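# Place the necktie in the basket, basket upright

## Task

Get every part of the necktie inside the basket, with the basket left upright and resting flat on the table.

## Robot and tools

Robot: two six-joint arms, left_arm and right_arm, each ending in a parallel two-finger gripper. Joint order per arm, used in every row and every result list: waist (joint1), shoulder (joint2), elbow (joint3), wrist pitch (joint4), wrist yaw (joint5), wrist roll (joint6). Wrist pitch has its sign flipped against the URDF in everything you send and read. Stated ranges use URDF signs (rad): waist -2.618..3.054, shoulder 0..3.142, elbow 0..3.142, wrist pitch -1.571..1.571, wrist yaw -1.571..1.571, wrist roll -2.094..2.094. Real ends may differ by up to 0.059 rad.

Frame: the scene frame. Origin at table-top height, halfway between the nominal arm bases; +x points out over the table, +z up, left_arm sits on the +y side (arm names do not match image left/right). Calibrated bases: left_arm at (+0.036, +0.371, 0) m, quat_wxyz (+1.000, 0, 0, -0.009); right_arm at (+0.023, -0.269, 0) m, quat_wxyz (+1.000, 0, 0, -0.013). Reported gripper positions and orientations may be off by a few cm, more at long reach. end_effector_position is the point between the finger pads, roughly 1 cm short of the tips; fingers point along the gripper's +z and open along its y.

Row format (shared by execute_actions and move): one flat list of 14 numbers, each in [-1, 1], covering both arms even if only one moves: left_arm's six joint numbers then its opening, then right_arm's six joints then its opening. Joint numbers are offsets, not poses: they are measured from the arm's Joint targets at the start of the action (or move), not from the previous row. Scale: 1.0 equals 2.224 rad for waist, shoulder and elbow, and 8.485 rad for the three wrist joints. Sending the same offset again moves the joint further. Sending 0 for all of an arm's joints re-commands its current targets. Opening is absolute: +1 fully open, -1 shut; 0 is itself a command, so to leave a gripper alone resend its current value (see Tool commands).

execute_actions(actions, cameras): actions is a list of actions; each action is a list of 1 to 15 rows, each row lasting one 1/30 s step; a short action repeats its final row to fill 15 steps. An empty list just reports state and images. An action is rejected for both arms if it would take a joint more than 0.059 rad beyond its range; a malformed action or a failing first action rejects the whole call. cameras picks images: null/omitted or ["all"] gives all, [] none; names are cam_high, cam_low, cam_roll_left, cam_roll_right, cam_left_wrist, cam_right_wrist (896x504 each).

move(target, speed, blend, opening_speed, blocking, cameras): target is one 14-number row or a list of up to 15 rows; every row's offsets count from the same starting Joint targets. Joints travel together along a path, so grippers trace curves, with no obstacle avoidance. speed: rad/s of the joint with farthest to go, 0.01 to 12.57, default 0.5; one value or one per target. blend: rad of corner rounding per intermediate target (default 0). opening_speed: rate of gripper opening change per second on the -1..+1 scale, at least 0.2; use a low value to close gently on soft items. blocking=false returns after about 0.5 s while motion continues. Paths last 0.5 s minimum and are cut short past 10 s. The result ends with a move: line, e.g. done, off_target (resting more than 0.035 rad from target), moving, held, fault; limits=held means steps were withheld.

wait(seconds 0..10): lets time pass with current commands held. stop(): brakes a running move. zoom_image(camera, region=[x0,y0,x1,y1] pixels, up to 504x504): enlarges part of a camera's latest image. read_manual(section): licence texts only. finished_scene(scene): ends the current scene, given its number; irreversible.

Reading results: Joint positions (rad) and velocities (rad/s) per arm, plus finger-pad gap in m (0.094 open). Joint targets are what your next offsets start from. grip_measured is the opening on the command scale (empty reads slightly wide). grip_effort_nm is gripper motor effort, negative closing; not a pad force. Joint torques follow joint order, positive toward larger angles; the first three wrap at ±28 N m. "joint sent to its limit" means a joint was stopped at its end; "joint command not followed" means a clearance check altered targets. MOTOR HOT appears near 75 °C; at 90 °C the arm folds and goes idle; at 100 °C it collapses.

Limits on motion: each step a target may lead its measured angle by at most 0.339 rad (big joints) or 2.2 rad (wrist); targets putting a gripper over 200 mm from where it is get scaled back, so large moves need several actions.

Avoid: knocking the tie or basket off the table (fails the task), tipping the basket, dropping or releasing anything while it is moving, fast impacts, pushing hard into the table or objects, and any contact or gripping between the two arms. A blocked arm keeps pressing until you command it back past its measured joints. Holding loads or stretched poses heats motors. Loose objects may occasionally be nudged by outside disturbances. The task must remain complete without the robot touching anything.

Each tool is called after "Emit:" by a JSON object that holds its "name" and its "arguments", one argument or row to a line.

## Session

Emit:
{"name": "execute_actions", "arguments": {
  "actions": []
}}

Scene clock: 0.00 s.
left_arm: end_effector_position=(+0.2973, +0.3213, +0.3147) grip_measured=+1.000 grip_effort_nm=n/a end_effector_quat_wxyz=(+0.553, -0.057, +0.824, -0.106) | right_arm: end_effector_position=(+0.3109, -0.2410, +0.3365) grip_measured=+1.000 grip_effort_nm=n/a end_effector_quat_wxyz=(+0.594, +0.078, +0.800, +0.004)
Joint positions: left_arm=[-0.289 0.68 0.942 0.643 -0.174 -0.328 0.094] | right_arm=[0.373 0.776 0.977 0.528 0.417 0.24 0.094]
Joint velocities: within noise
Joint torques (N m): no reading
Motor temperatures (°C): left_arm=[21 29 29 28 20 24 21] | right_arm=[24 27 27 24 25 23 21]
Heat: left arm: 29 °C; right arm: 27 °C.
Joint targets: left_arm=[-0.289 0.674 0.956 0.627 -0.177 -0.325] | right_arm=[0.373 0.769 0.987 0.525 0.419 0.240]
Tool commands: left_gripper/opening=+1.0 right_gripper/opening=+1.0

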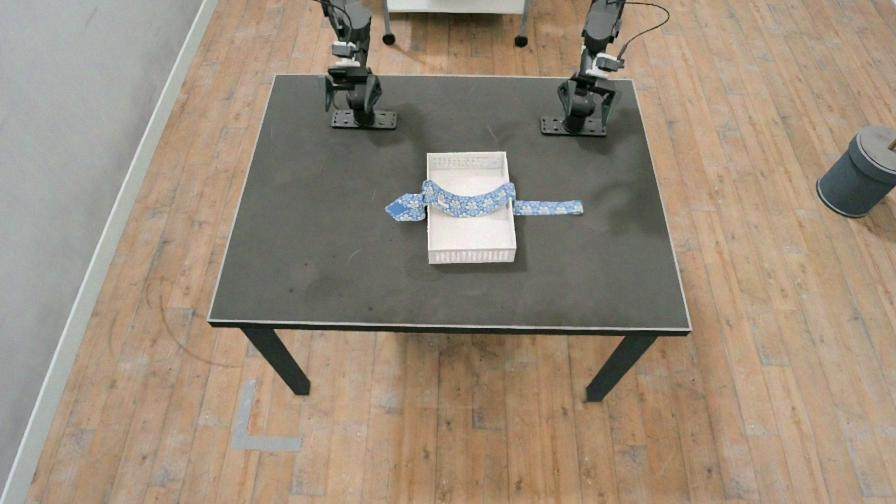

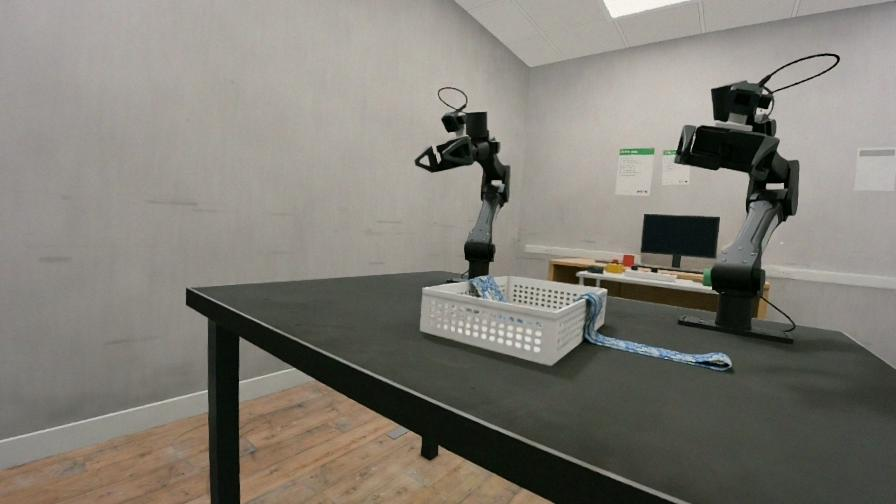

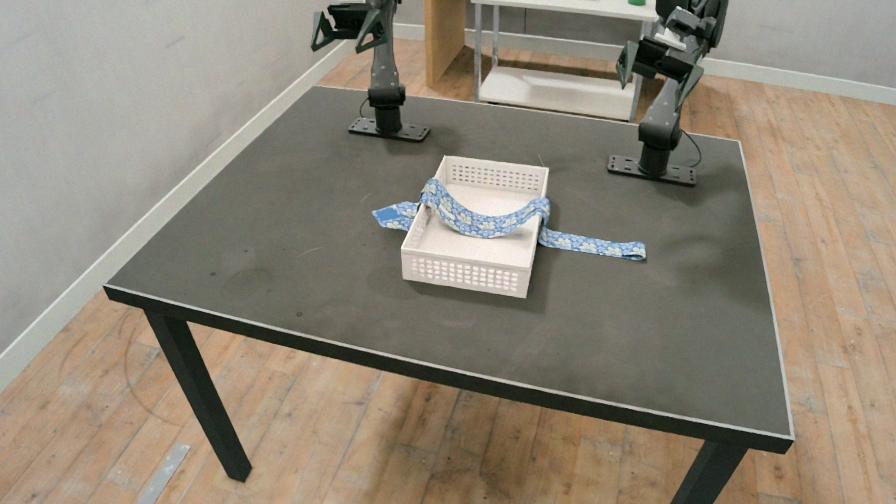

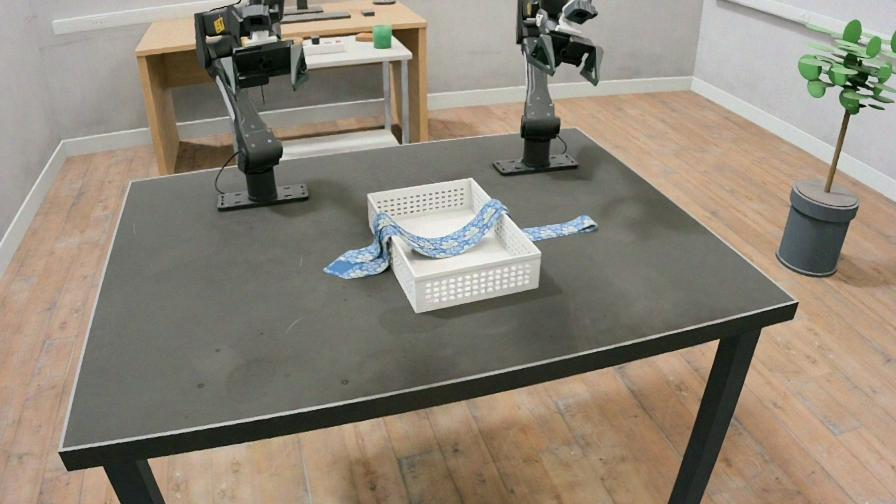

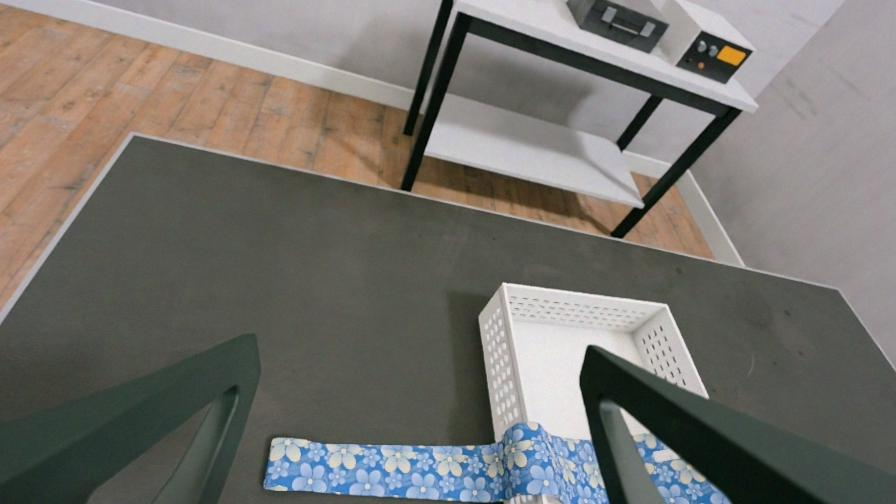

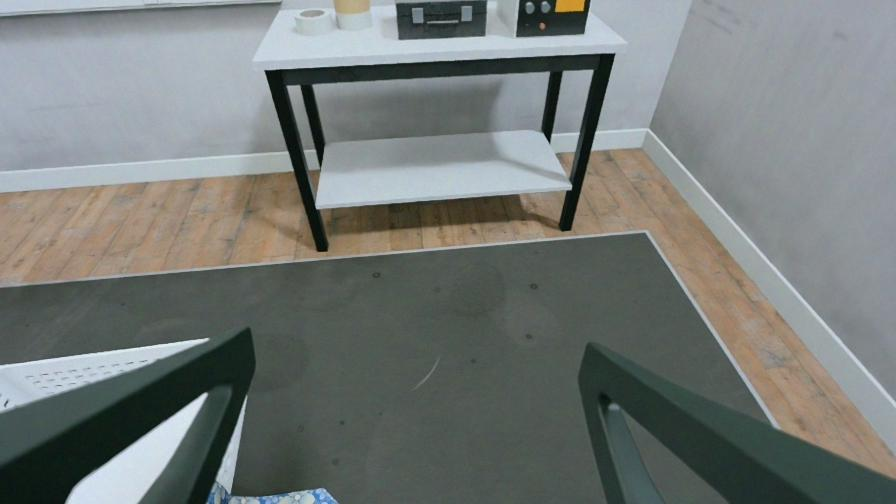

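Emit:
{"name": "move", "arguments": {
  "target": [0.0692,0.4585,0.1658,0.0677,0.0209,-0.1649,1,0.0384,0.4901,0.2422,0.0839,-0.0494,-0.1609,1],
  "speed": 0.8
}}

Scene clock: 6.10 s.
left_arm: end_effector_position=(+0.3316, +0.3250, +0.0917) grip_measured=+1.000 grip_effort_nm=-0.042 end_effector_quat_wxyz=(+0.002, +0.702, -0.712, -0.004) | right_arm: end_effector_position=(+0.3348, -0.1303, +0.0966) grip_measured=+1.000 grip_effort_nm=-0.032 end_effector_quat_wxyz=(+0.004, +0.698, -0.716, +0.008)
Joint positions: left_arm=[-0.14 1.694 1.293 1.178 -0.002 -1.714 0.094] | right_arm=[0.453 1.845 1.495 1.222 0.019 -1.119 0.094]
Joint torques (N m): left_arm=[0.51 -7.34 8.36 0.09 0.05 -0.08] | right_arm=[0.58 -8.46 9.58 -0.22 -0.21 -0.06]
Heat: left arm: 30 °C; right arm: 29 °C.
Joint targets: left_arm=[-0.135 1.694 1.325 1.202 0.001 -1.724] | right_arm=[0.458 1.859 1.526 1.237 0.000 -1.126]
move: done

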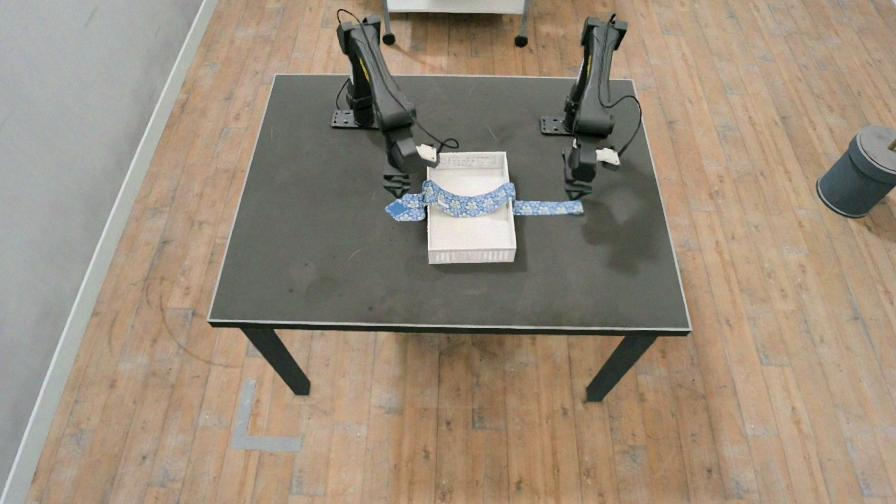

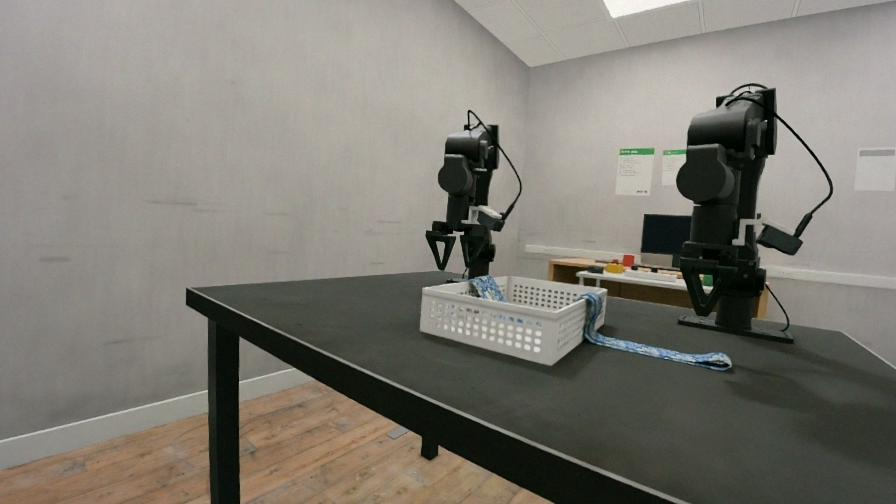

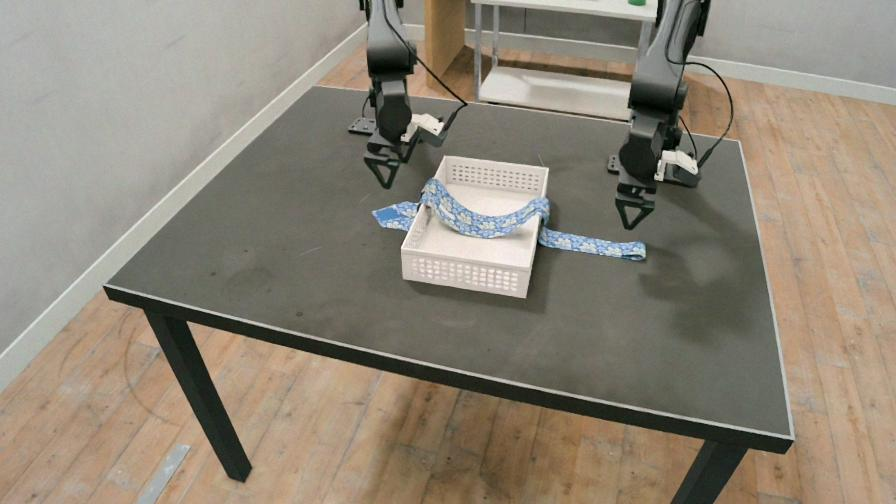

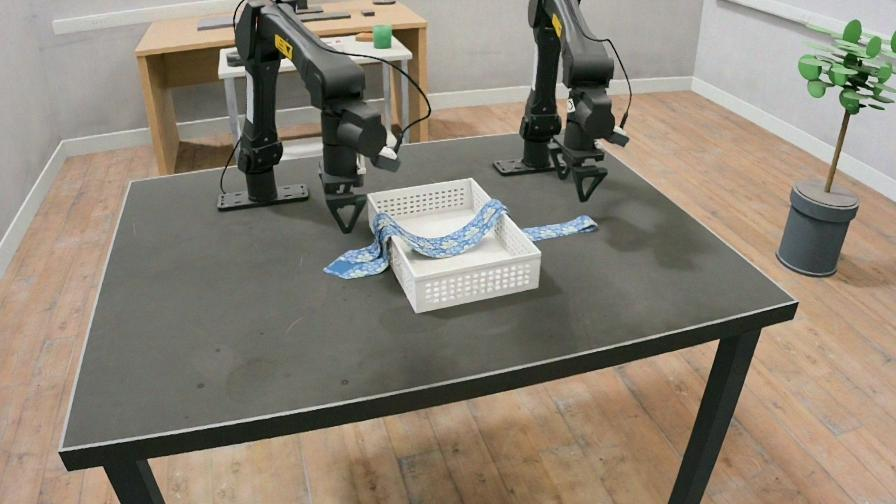

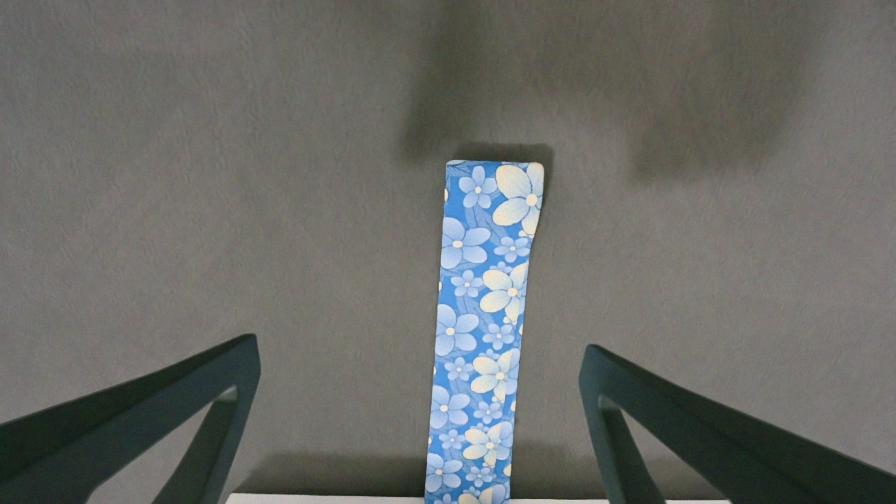

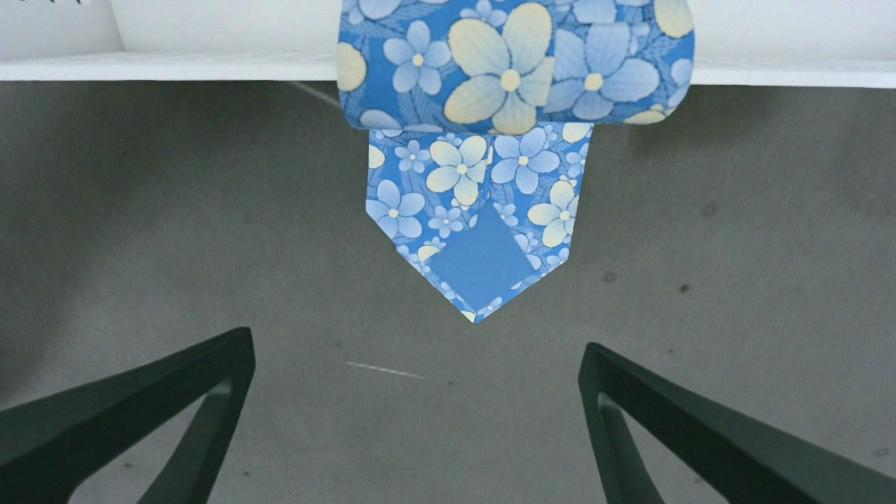

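Emit:
{"name": "move", "arguments": {
  "target": [0.009,0.0755,-0.0602,-0.0356,0,0.0028,1,-0.0517,0.0438,-0.0921,-0.0356,0,-0.0136,1],
  "speed": 0.25,
  "cameras": ["cam_low","cam_left_wrist","cam_right_wrist"]
}}

Scene clock: 11.40 s.
left_arm: end_effector_position=(+0.3580, +0.3271, +0.0210) grip_measured=+1.000 grip_effort_nm=-0.042 end_effector_quat_wxyz=(-0.001, +0.707, -0.707, +0.000) | right_arm: end_effector_position=(+0.3611, -0.1589, +0.0275) grip_measured=+1.000 grip_effort_nm=-0.027 end_effector_quat_wxyz=(-0.007, +0.702, -0.712, +0.013)
Joint positions: left_arm=[-0.121 1.857 1.199 0.912 -0.002 -1.71 0.094] | right_arm=[0.348 1.936 1.333 0.945 0.017 -1.235 0.094]
Joint torques (N m): left_arm=[0.61 -8.06 4.74 -0.28 0.03 0.09] | right_arm=[-0.49 -8.46 5.38 -0.52 -0.2 -0.03]
Heat: left arm: 31 °C; right arm: 29 °C.
Joint targets: left_arm=[-0.115 1.861 1.191 0.900 0.000 -1.700] | right_arm=[0.343 1.957 1.321 0.935 0.000 -1.241]
move: done

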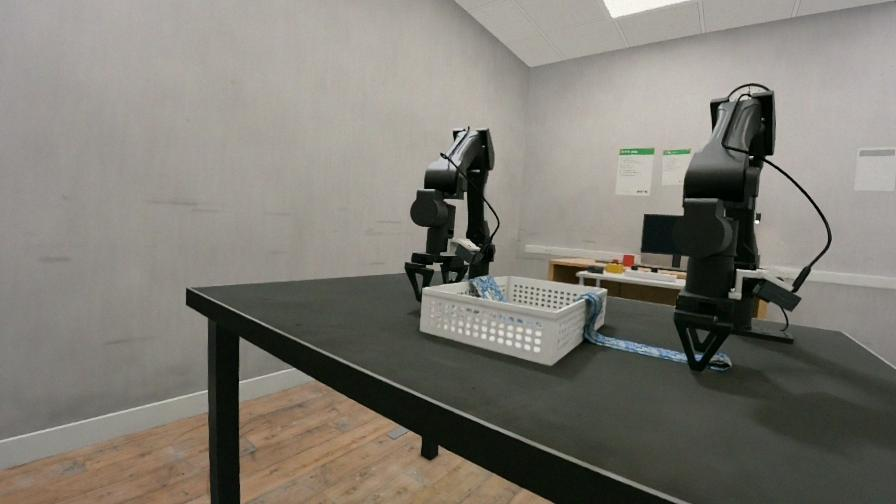

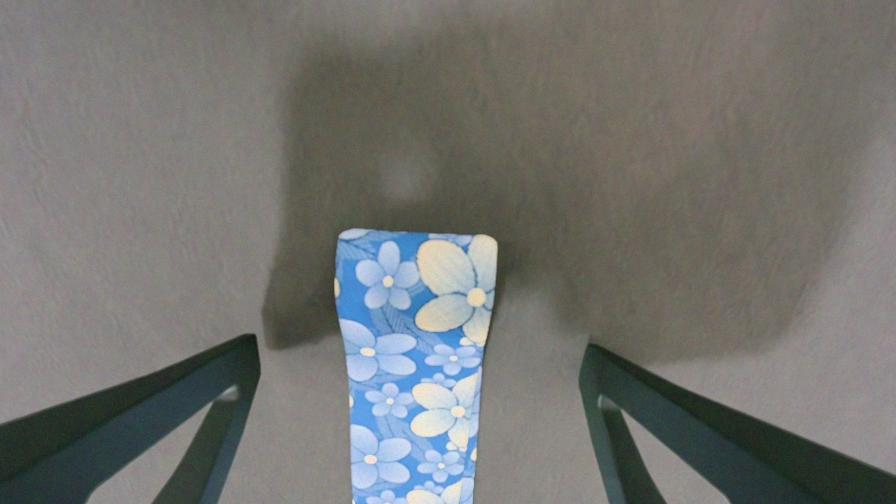

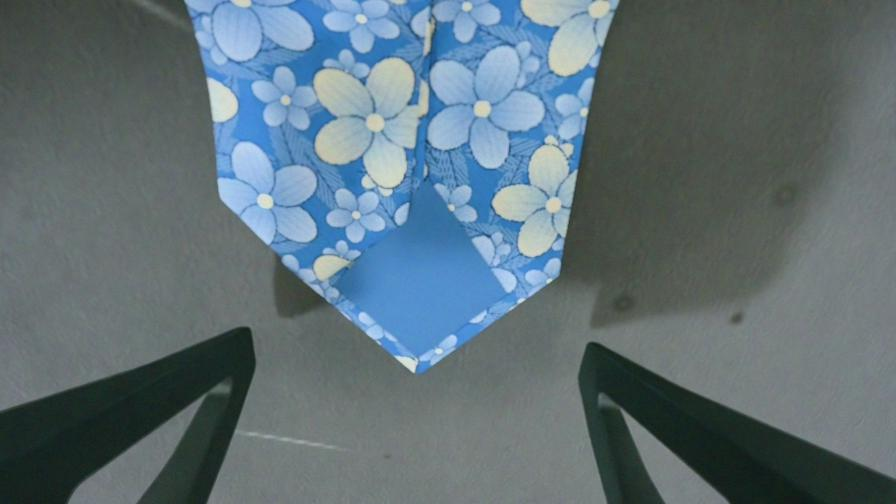

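Emit:
{"name": "move", "arguments": {
  "target": [
    [0,0.02,0,-0.0053,0,0,1,0.012,0.022,0,-0.0058,0,0,1],
    [0,0.02,0,-0.0053,0,0,-1,0.012,0.022,0,-0.0058,0,0,-1]
  ],
  "speed": 0.15,
  "opening_speed": 1,
  "cameras": ["cam_low","cam_left_wrist","cam_right_wrist"]
}}

Scene clock: 16.57 s.
left_arm: end_effector_position=(+0.3715, +0.3251, +0.0172) grip_measured=-0.850 grip_effort_nm=-0.994 end_effector_quat_wxyz=(-0.015, +0.707, -0.707, +0.018) | right_arm: end_effector_position=(+0.3650, -0.1515, +0.0140) grip_measured=-0.953 grip_effort_nm=-1.048 end_effector_quat_wxyz=(-0.008, +0.708, -0.706, +0.011)
Joint positions: left_arm=[-0.121 1.87 1.199 0.852 -0.001 -1.709 0.007] | right_arm=[0.362 1.976 1.333 0.904 0.013 -1.239 0.002]
Joint torques (N m): left_arm=[0.61 -5.68 4.77 -0.22 0.03 0.09] | right_arm=[0.87 -8.12 5.3 -0.64 -0.15 -0.02]
Heat: left arm: 31 °C; right arm: 30 °C.
Joint targets: left_arm=[-0.115 1.906 1.191 0.855 0.000 -1.700] | right_arm=[0.370 2.006 1.321 0.886 0.000 -1.241]
move: done; target 2's new numbers were sent with left_arm's wrist pitch 0.046 rad from that target

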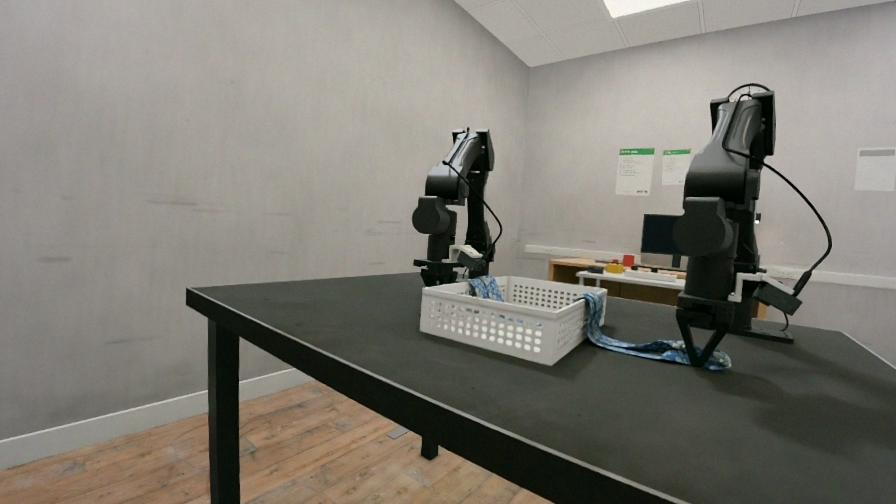

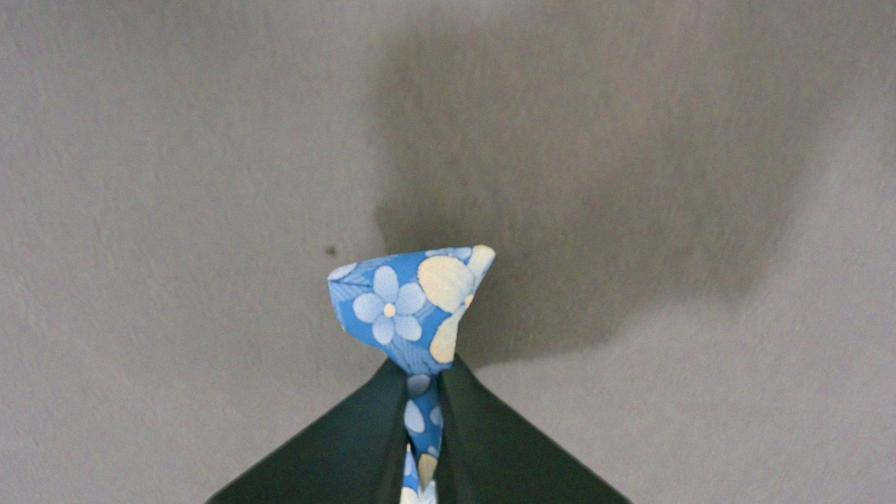

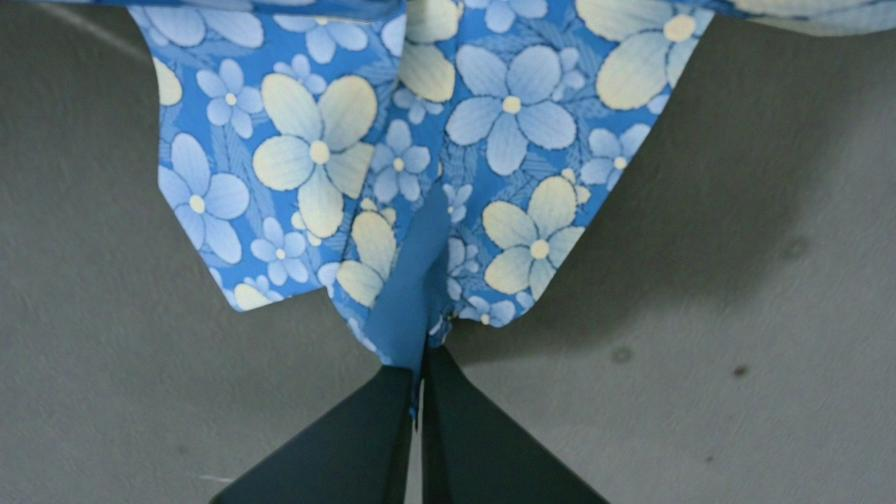

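Emit:
{"name": "move", "arguments": {
  "target": [
    [0,-0.0412,0.3051,0.0796,0,0,-1,0,0,0,0,0,0,-1],
    [-0.2684,0.0601,0.4193,0.0737,0,0,-1,0,0,0,0,0,0,-1],
    [-0.2684,0.0425,0.1767,0.0147,0,0,-1,0,0,0,0,0,0,-1]
  ],
  "speed": 0.6,
  "blend": 0.08
}}

Scene clock: 23.60 s.
left_arm: end_effector_position=(+0.3464, +0.0902, +0.0604) grip_measured=-0.862 grip_effort_nm=-1.062 end_effector_quat_wxyz=(+0.021, -0.467, +0.882, -0.067) | right_arm: end_effector_position=(+0.3650, -0.1515, +0.0140) grip_measured=-0.953 grip_effort_nm=-1.043 end_effector_quat_wxyz=(-0.008, +0.708, -0.706, +0.011)
Joint positions: left_arm=[-0.717 2.027 1.59 0.994 0.005 -1.709 0.006] | right_arm=[0.362 1.976 1.333 0.904 0.013 -1.239 0.002]
Joint torques (N m): left_arm=[0.54 -12.66 5.35 -0.53 -0.03 0.1] | right_arm=[0.84 -8.09 5.26 -0.62 -0.14 -0.03]
Heat: left arm: 32 °C; right arm: 31 °C.
Joint targets: left_arm=[-0.712 2.001 1.584 0.980 0.001 -1.701] | right_arm=[0.370 2.006 1.321 0.886 0.000 -1.241]
move: done

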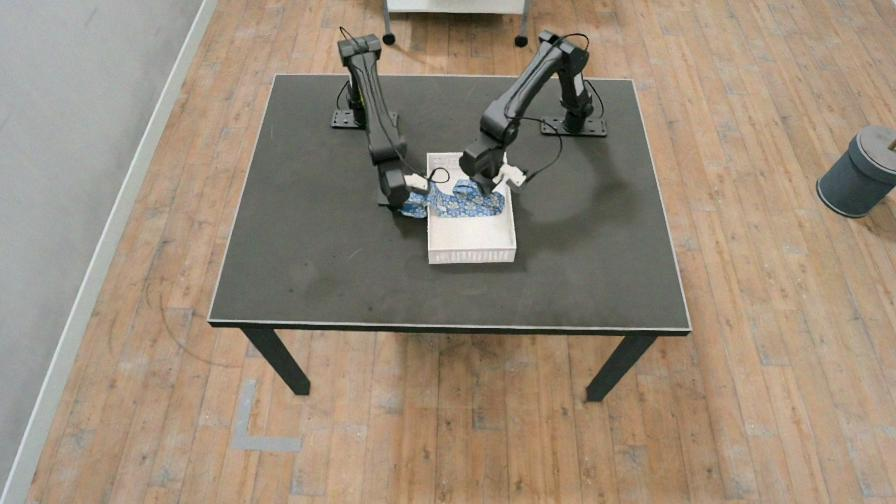

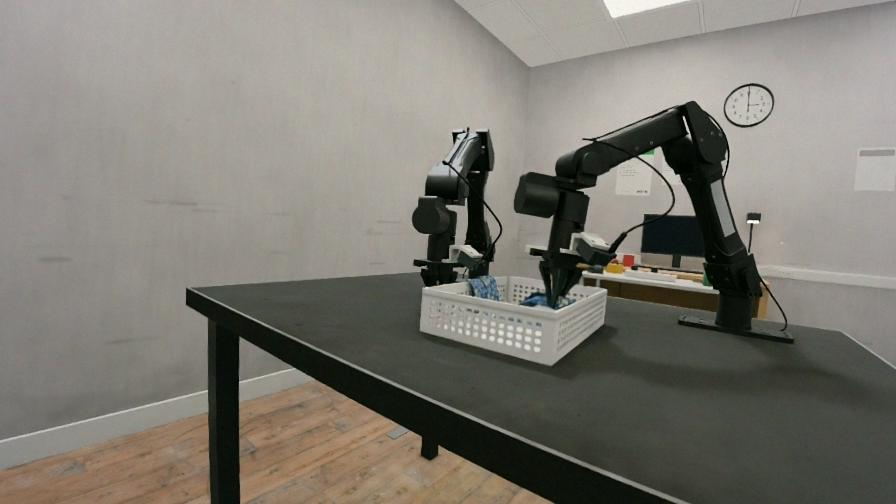

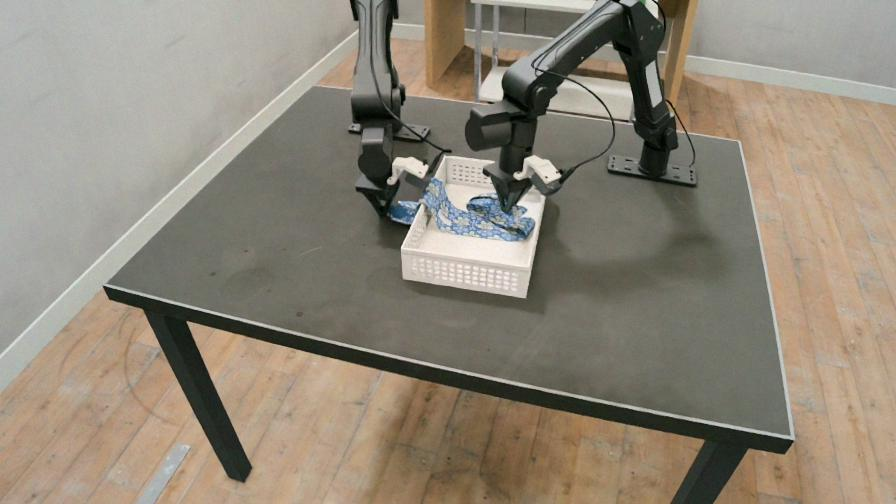

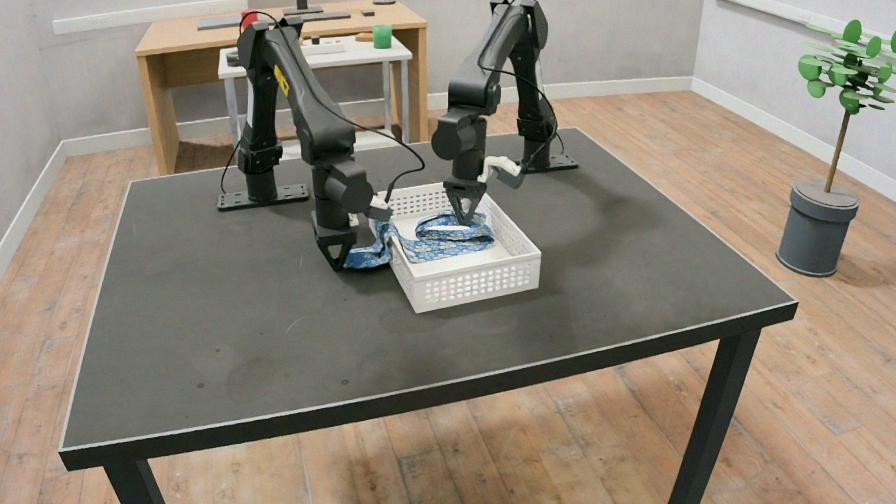

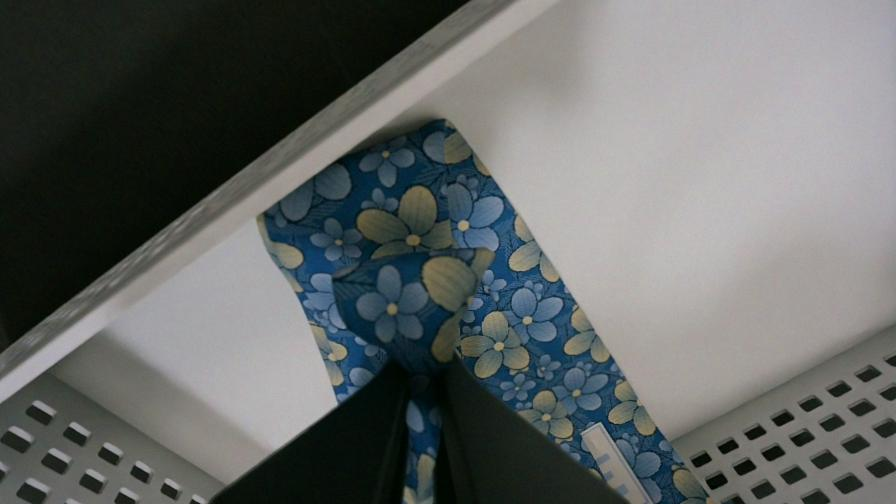

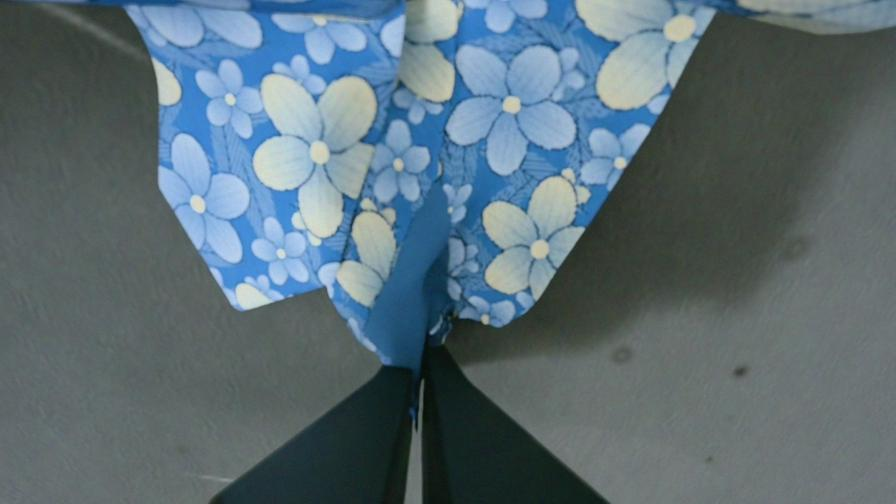

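Emit:
{"name": "move", "arguments": {
  "target": [
    [0,0,0,0,0,0,0,0,0,0,0,0,0,-1],
    [0,0.0174,0.2426,0.0589,0,0,0,0,0,0,0,0,0,-1],
    [0.27,0.0174,0.2426,0.0589,0,0,0,0,-0.0654,0.2348,0.0684,0,0,-1],
    [0.27,0.0174,0.2426,0.0589,0,0,0,0.187,0.1102,0.4377,0.0653,0,0.0519,-1],
    [0.27,0.0174,0.2426,0.0589,0,0,0,0.187,0.0892,0.2589,0.0239,0,0.0519,-1]
  ],
  "speed": 0.6,
  "opening_speed": 0.8,
  "blend": [0,0.05,0.05,0.05,0]
}}

Scene clock: 32.67 s.
left_arm: end_effector_position=(+0.4540, +0.3182, +0.1855) grip_measured=-0.003 grip_effort_nm=0.120 end_effector_quat_wxyz=(-0.050, +0.709, -0.699, +0.071) | right_arm: end_effector_position=(+0.3622, +0.0550, +0.0655) grip_measured=-0.953 grip_effort_nm=-1.043 end_effector_quat_wxyz=(-0.078, +0.705, -0.705, +0.007)
Joint positions: left_arm=[-0.106 2.032 2.095 1.459 0.008 -1.709 0.047] | right_arm=[0.791 2.219 1.907 1.103 0.01 -0.807 0.002]
Joint torques (N m): left_arm=[-0.36 -9.87 8.18 -0.24 -0.04 0.09] | right_arm=[-0.54 -14.54 6.2 -0.85 -0.1 0.08]
Motor temperatures (°C): left_arm=[21 36 32 28 20 24 22] | right_arm=[24 32 29 24 25 23 22]
Heat: left arm: 36 °C; right arm: 32 °C.
Joint targets: left_arm=[-0.111 2.039 2.123 1.479 0.001 -1.701] | right_arm=[0.786 2.204 1.897 1.089 0.000 -0.801]
move: done

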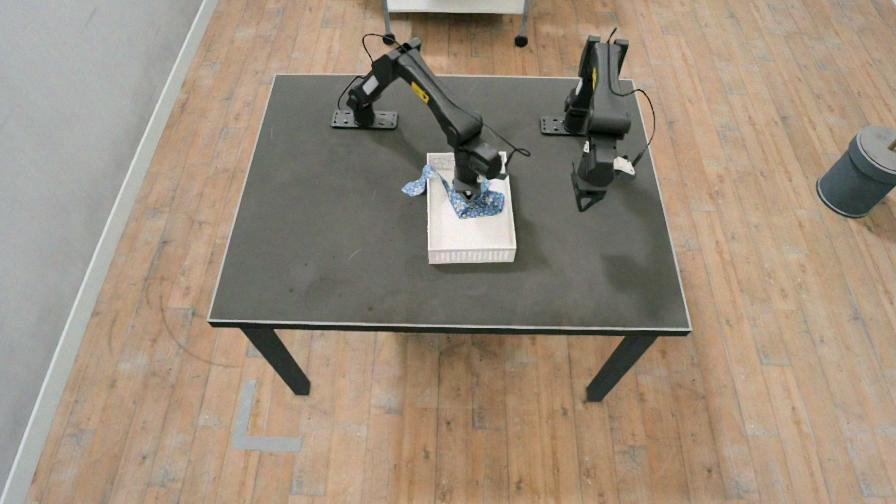

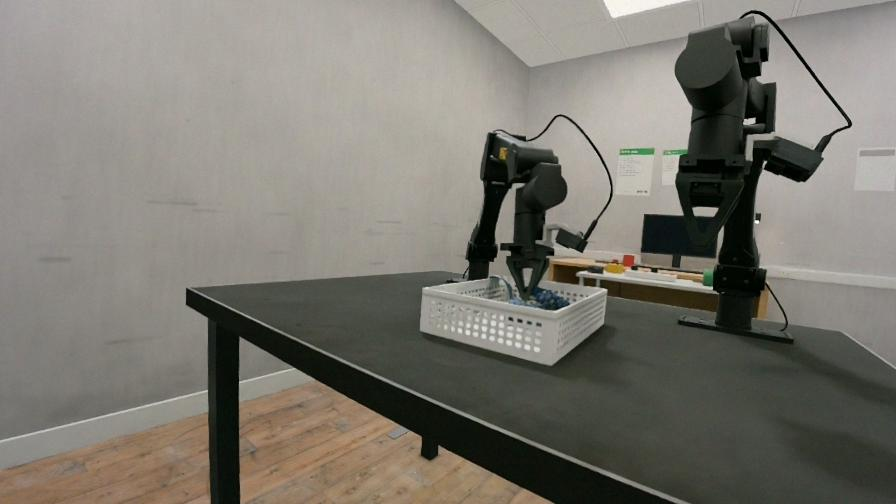

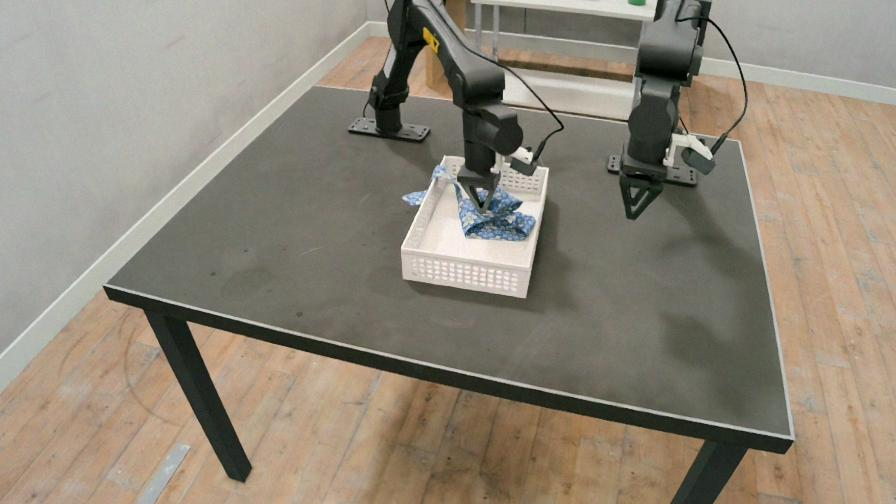

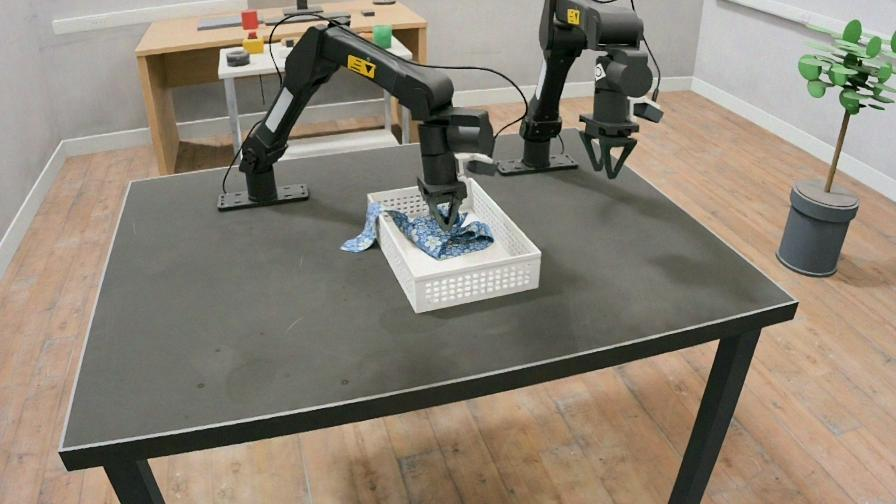

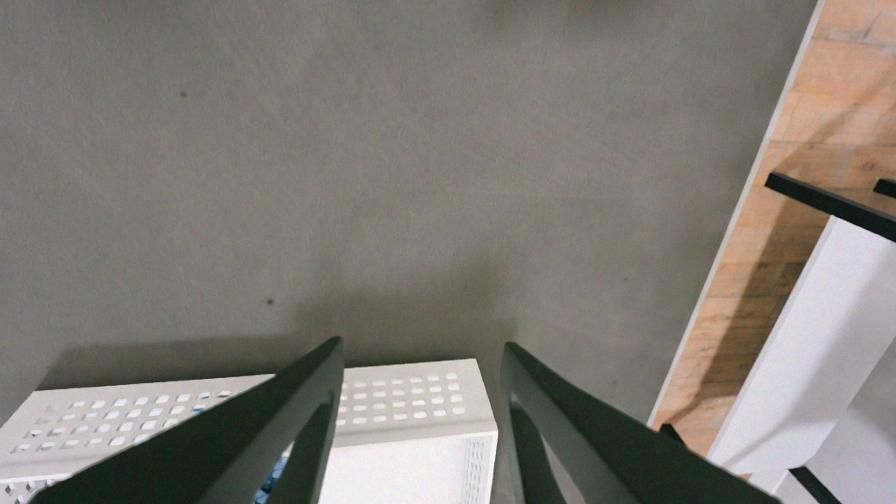

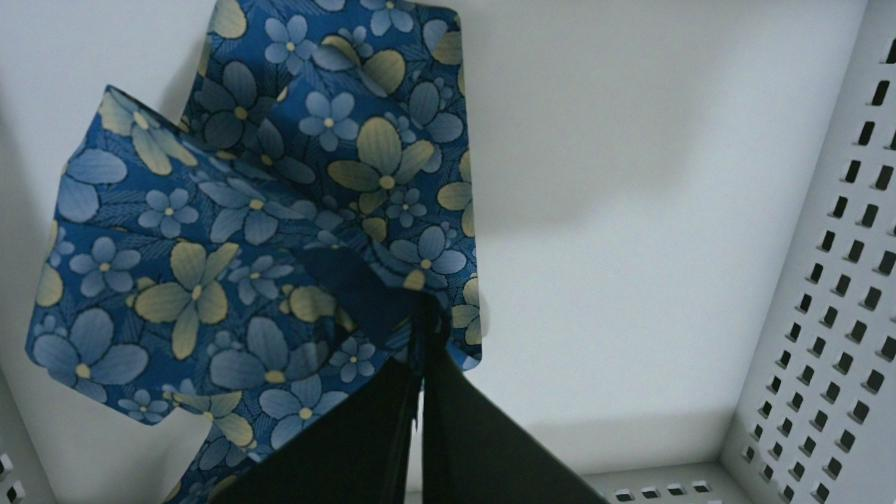

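Emit:
{"name": "move", "arguments": {
  "target": [
    [0,0,0,0,0,0,0,0,0,0,0,0,0,-0.2],
    [0,0,0,0,0,0,0,0,0.0211,0.1787,0.0414,0,0,-0.2],
    [0,0,0,0,0,0,0,-0.1151,-0.2343,-0.2269,0.0225,0,-0.0295,1]
  ],
  "speed": 0.6,
  "opening_speed": 1.2,
  "blend": [0,0.05,0],
  "cameras": ["cam_high","cam_roll_left","cam_roll_right","cam_right_wrist"]
}}

Scene clock: 39.73 s.
left_arm: end_effector_position=(+0.4539, +0.3182, +0.1855) grip_measured=-0.003 grip_effort_nm=0.120 end_effector_quat_wxyz=(-0.050, +0.709, -0.699, +0.071) | right_arm: end_effector_position=(+0.2878, -0.1231, +0.1134) grip_measured=+0.998 grip_effort_nm=0.100 end_effector_quat_wxyz=(+0.016, +0.701, -0.713, +0.001)
Joint positions: left_arm=[-0.106 2.032 2.095 1.459 0.008 -1.709 0.047] | right_arm=[0.533 1.719 1.407 1.29 0.01 -1.045 0.094]
Joint torques (N m): left_arm=[-0.36 -9.88 8.18 -0.23 -0.05 0.09] | right_arm=[-0.38 -11.64 5.52 -0.43 -0.11 -0.05]
Heat: left arm: 37 °C; right arm: 34 °C.
Joint targets: left_arm=[-0.111 2.039 2.123 1.479 0.001 -1.701] | right_arm=[0.530 1.683 1.393 1.279 0.000 -1.051]
move: off_target (right_arm); target 3's new numbers were sent with right_arm's shoulder 0.036 rad from that target; right_arm: the shoulder is farthest, 0.036 rad from its target

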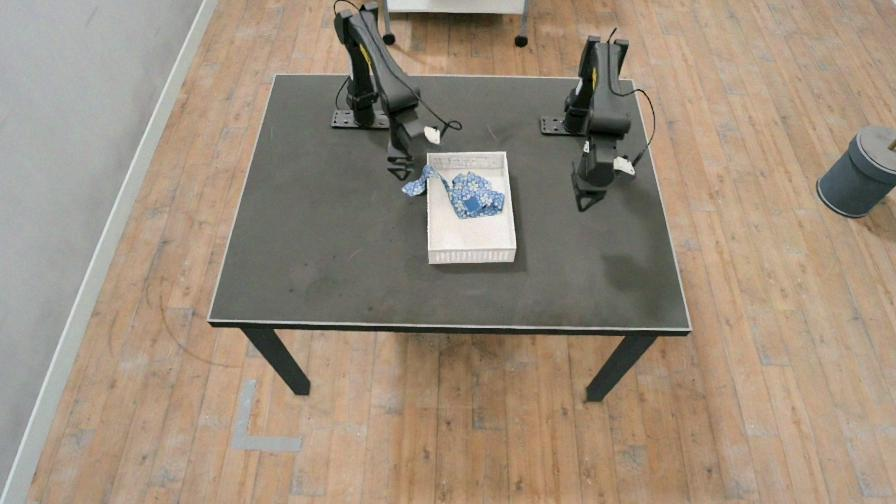

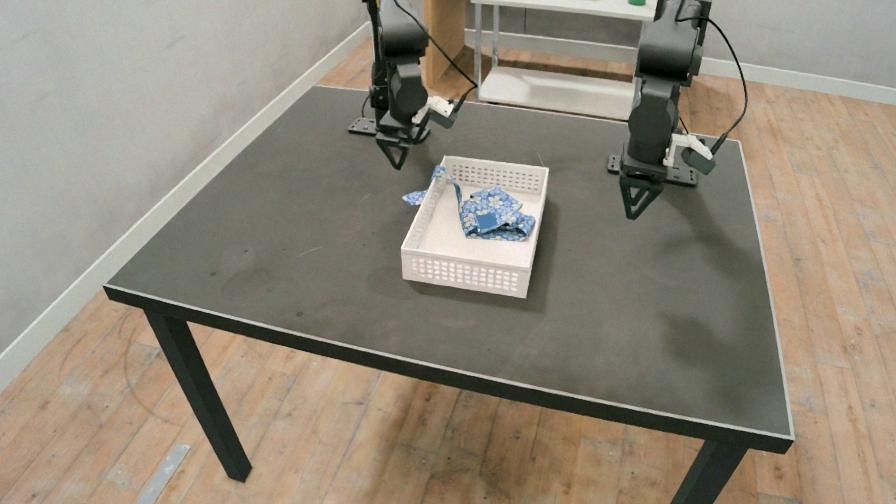

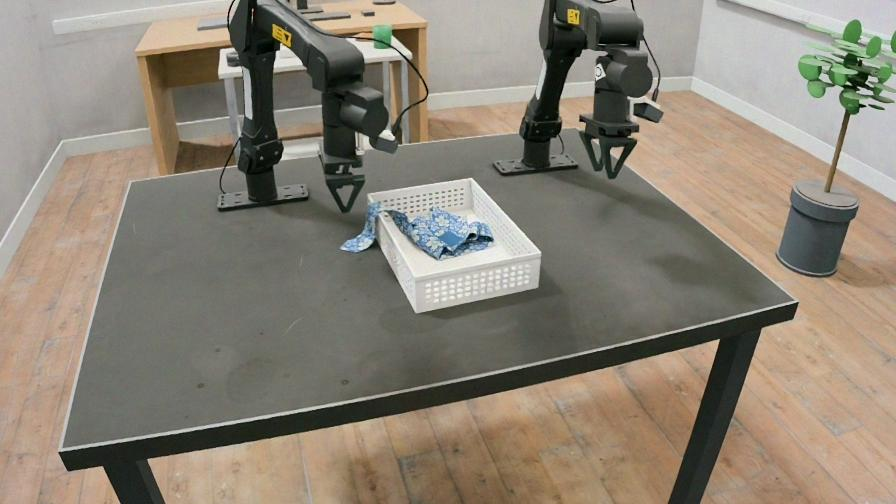

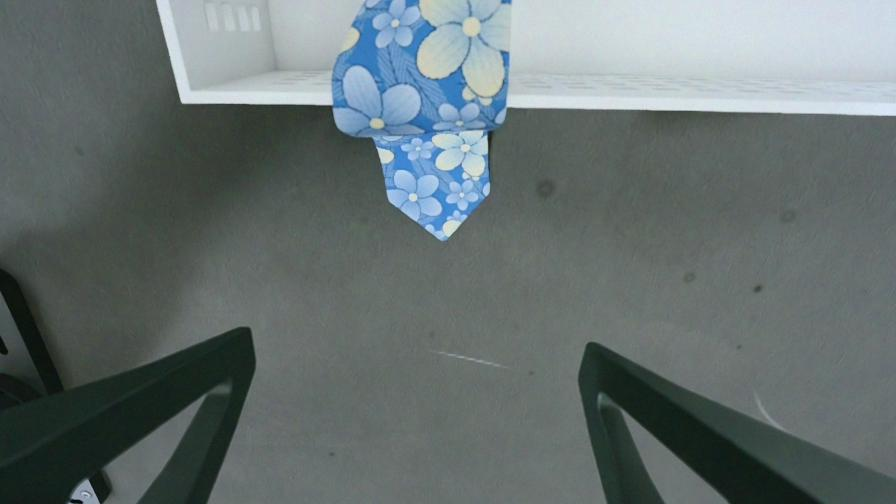

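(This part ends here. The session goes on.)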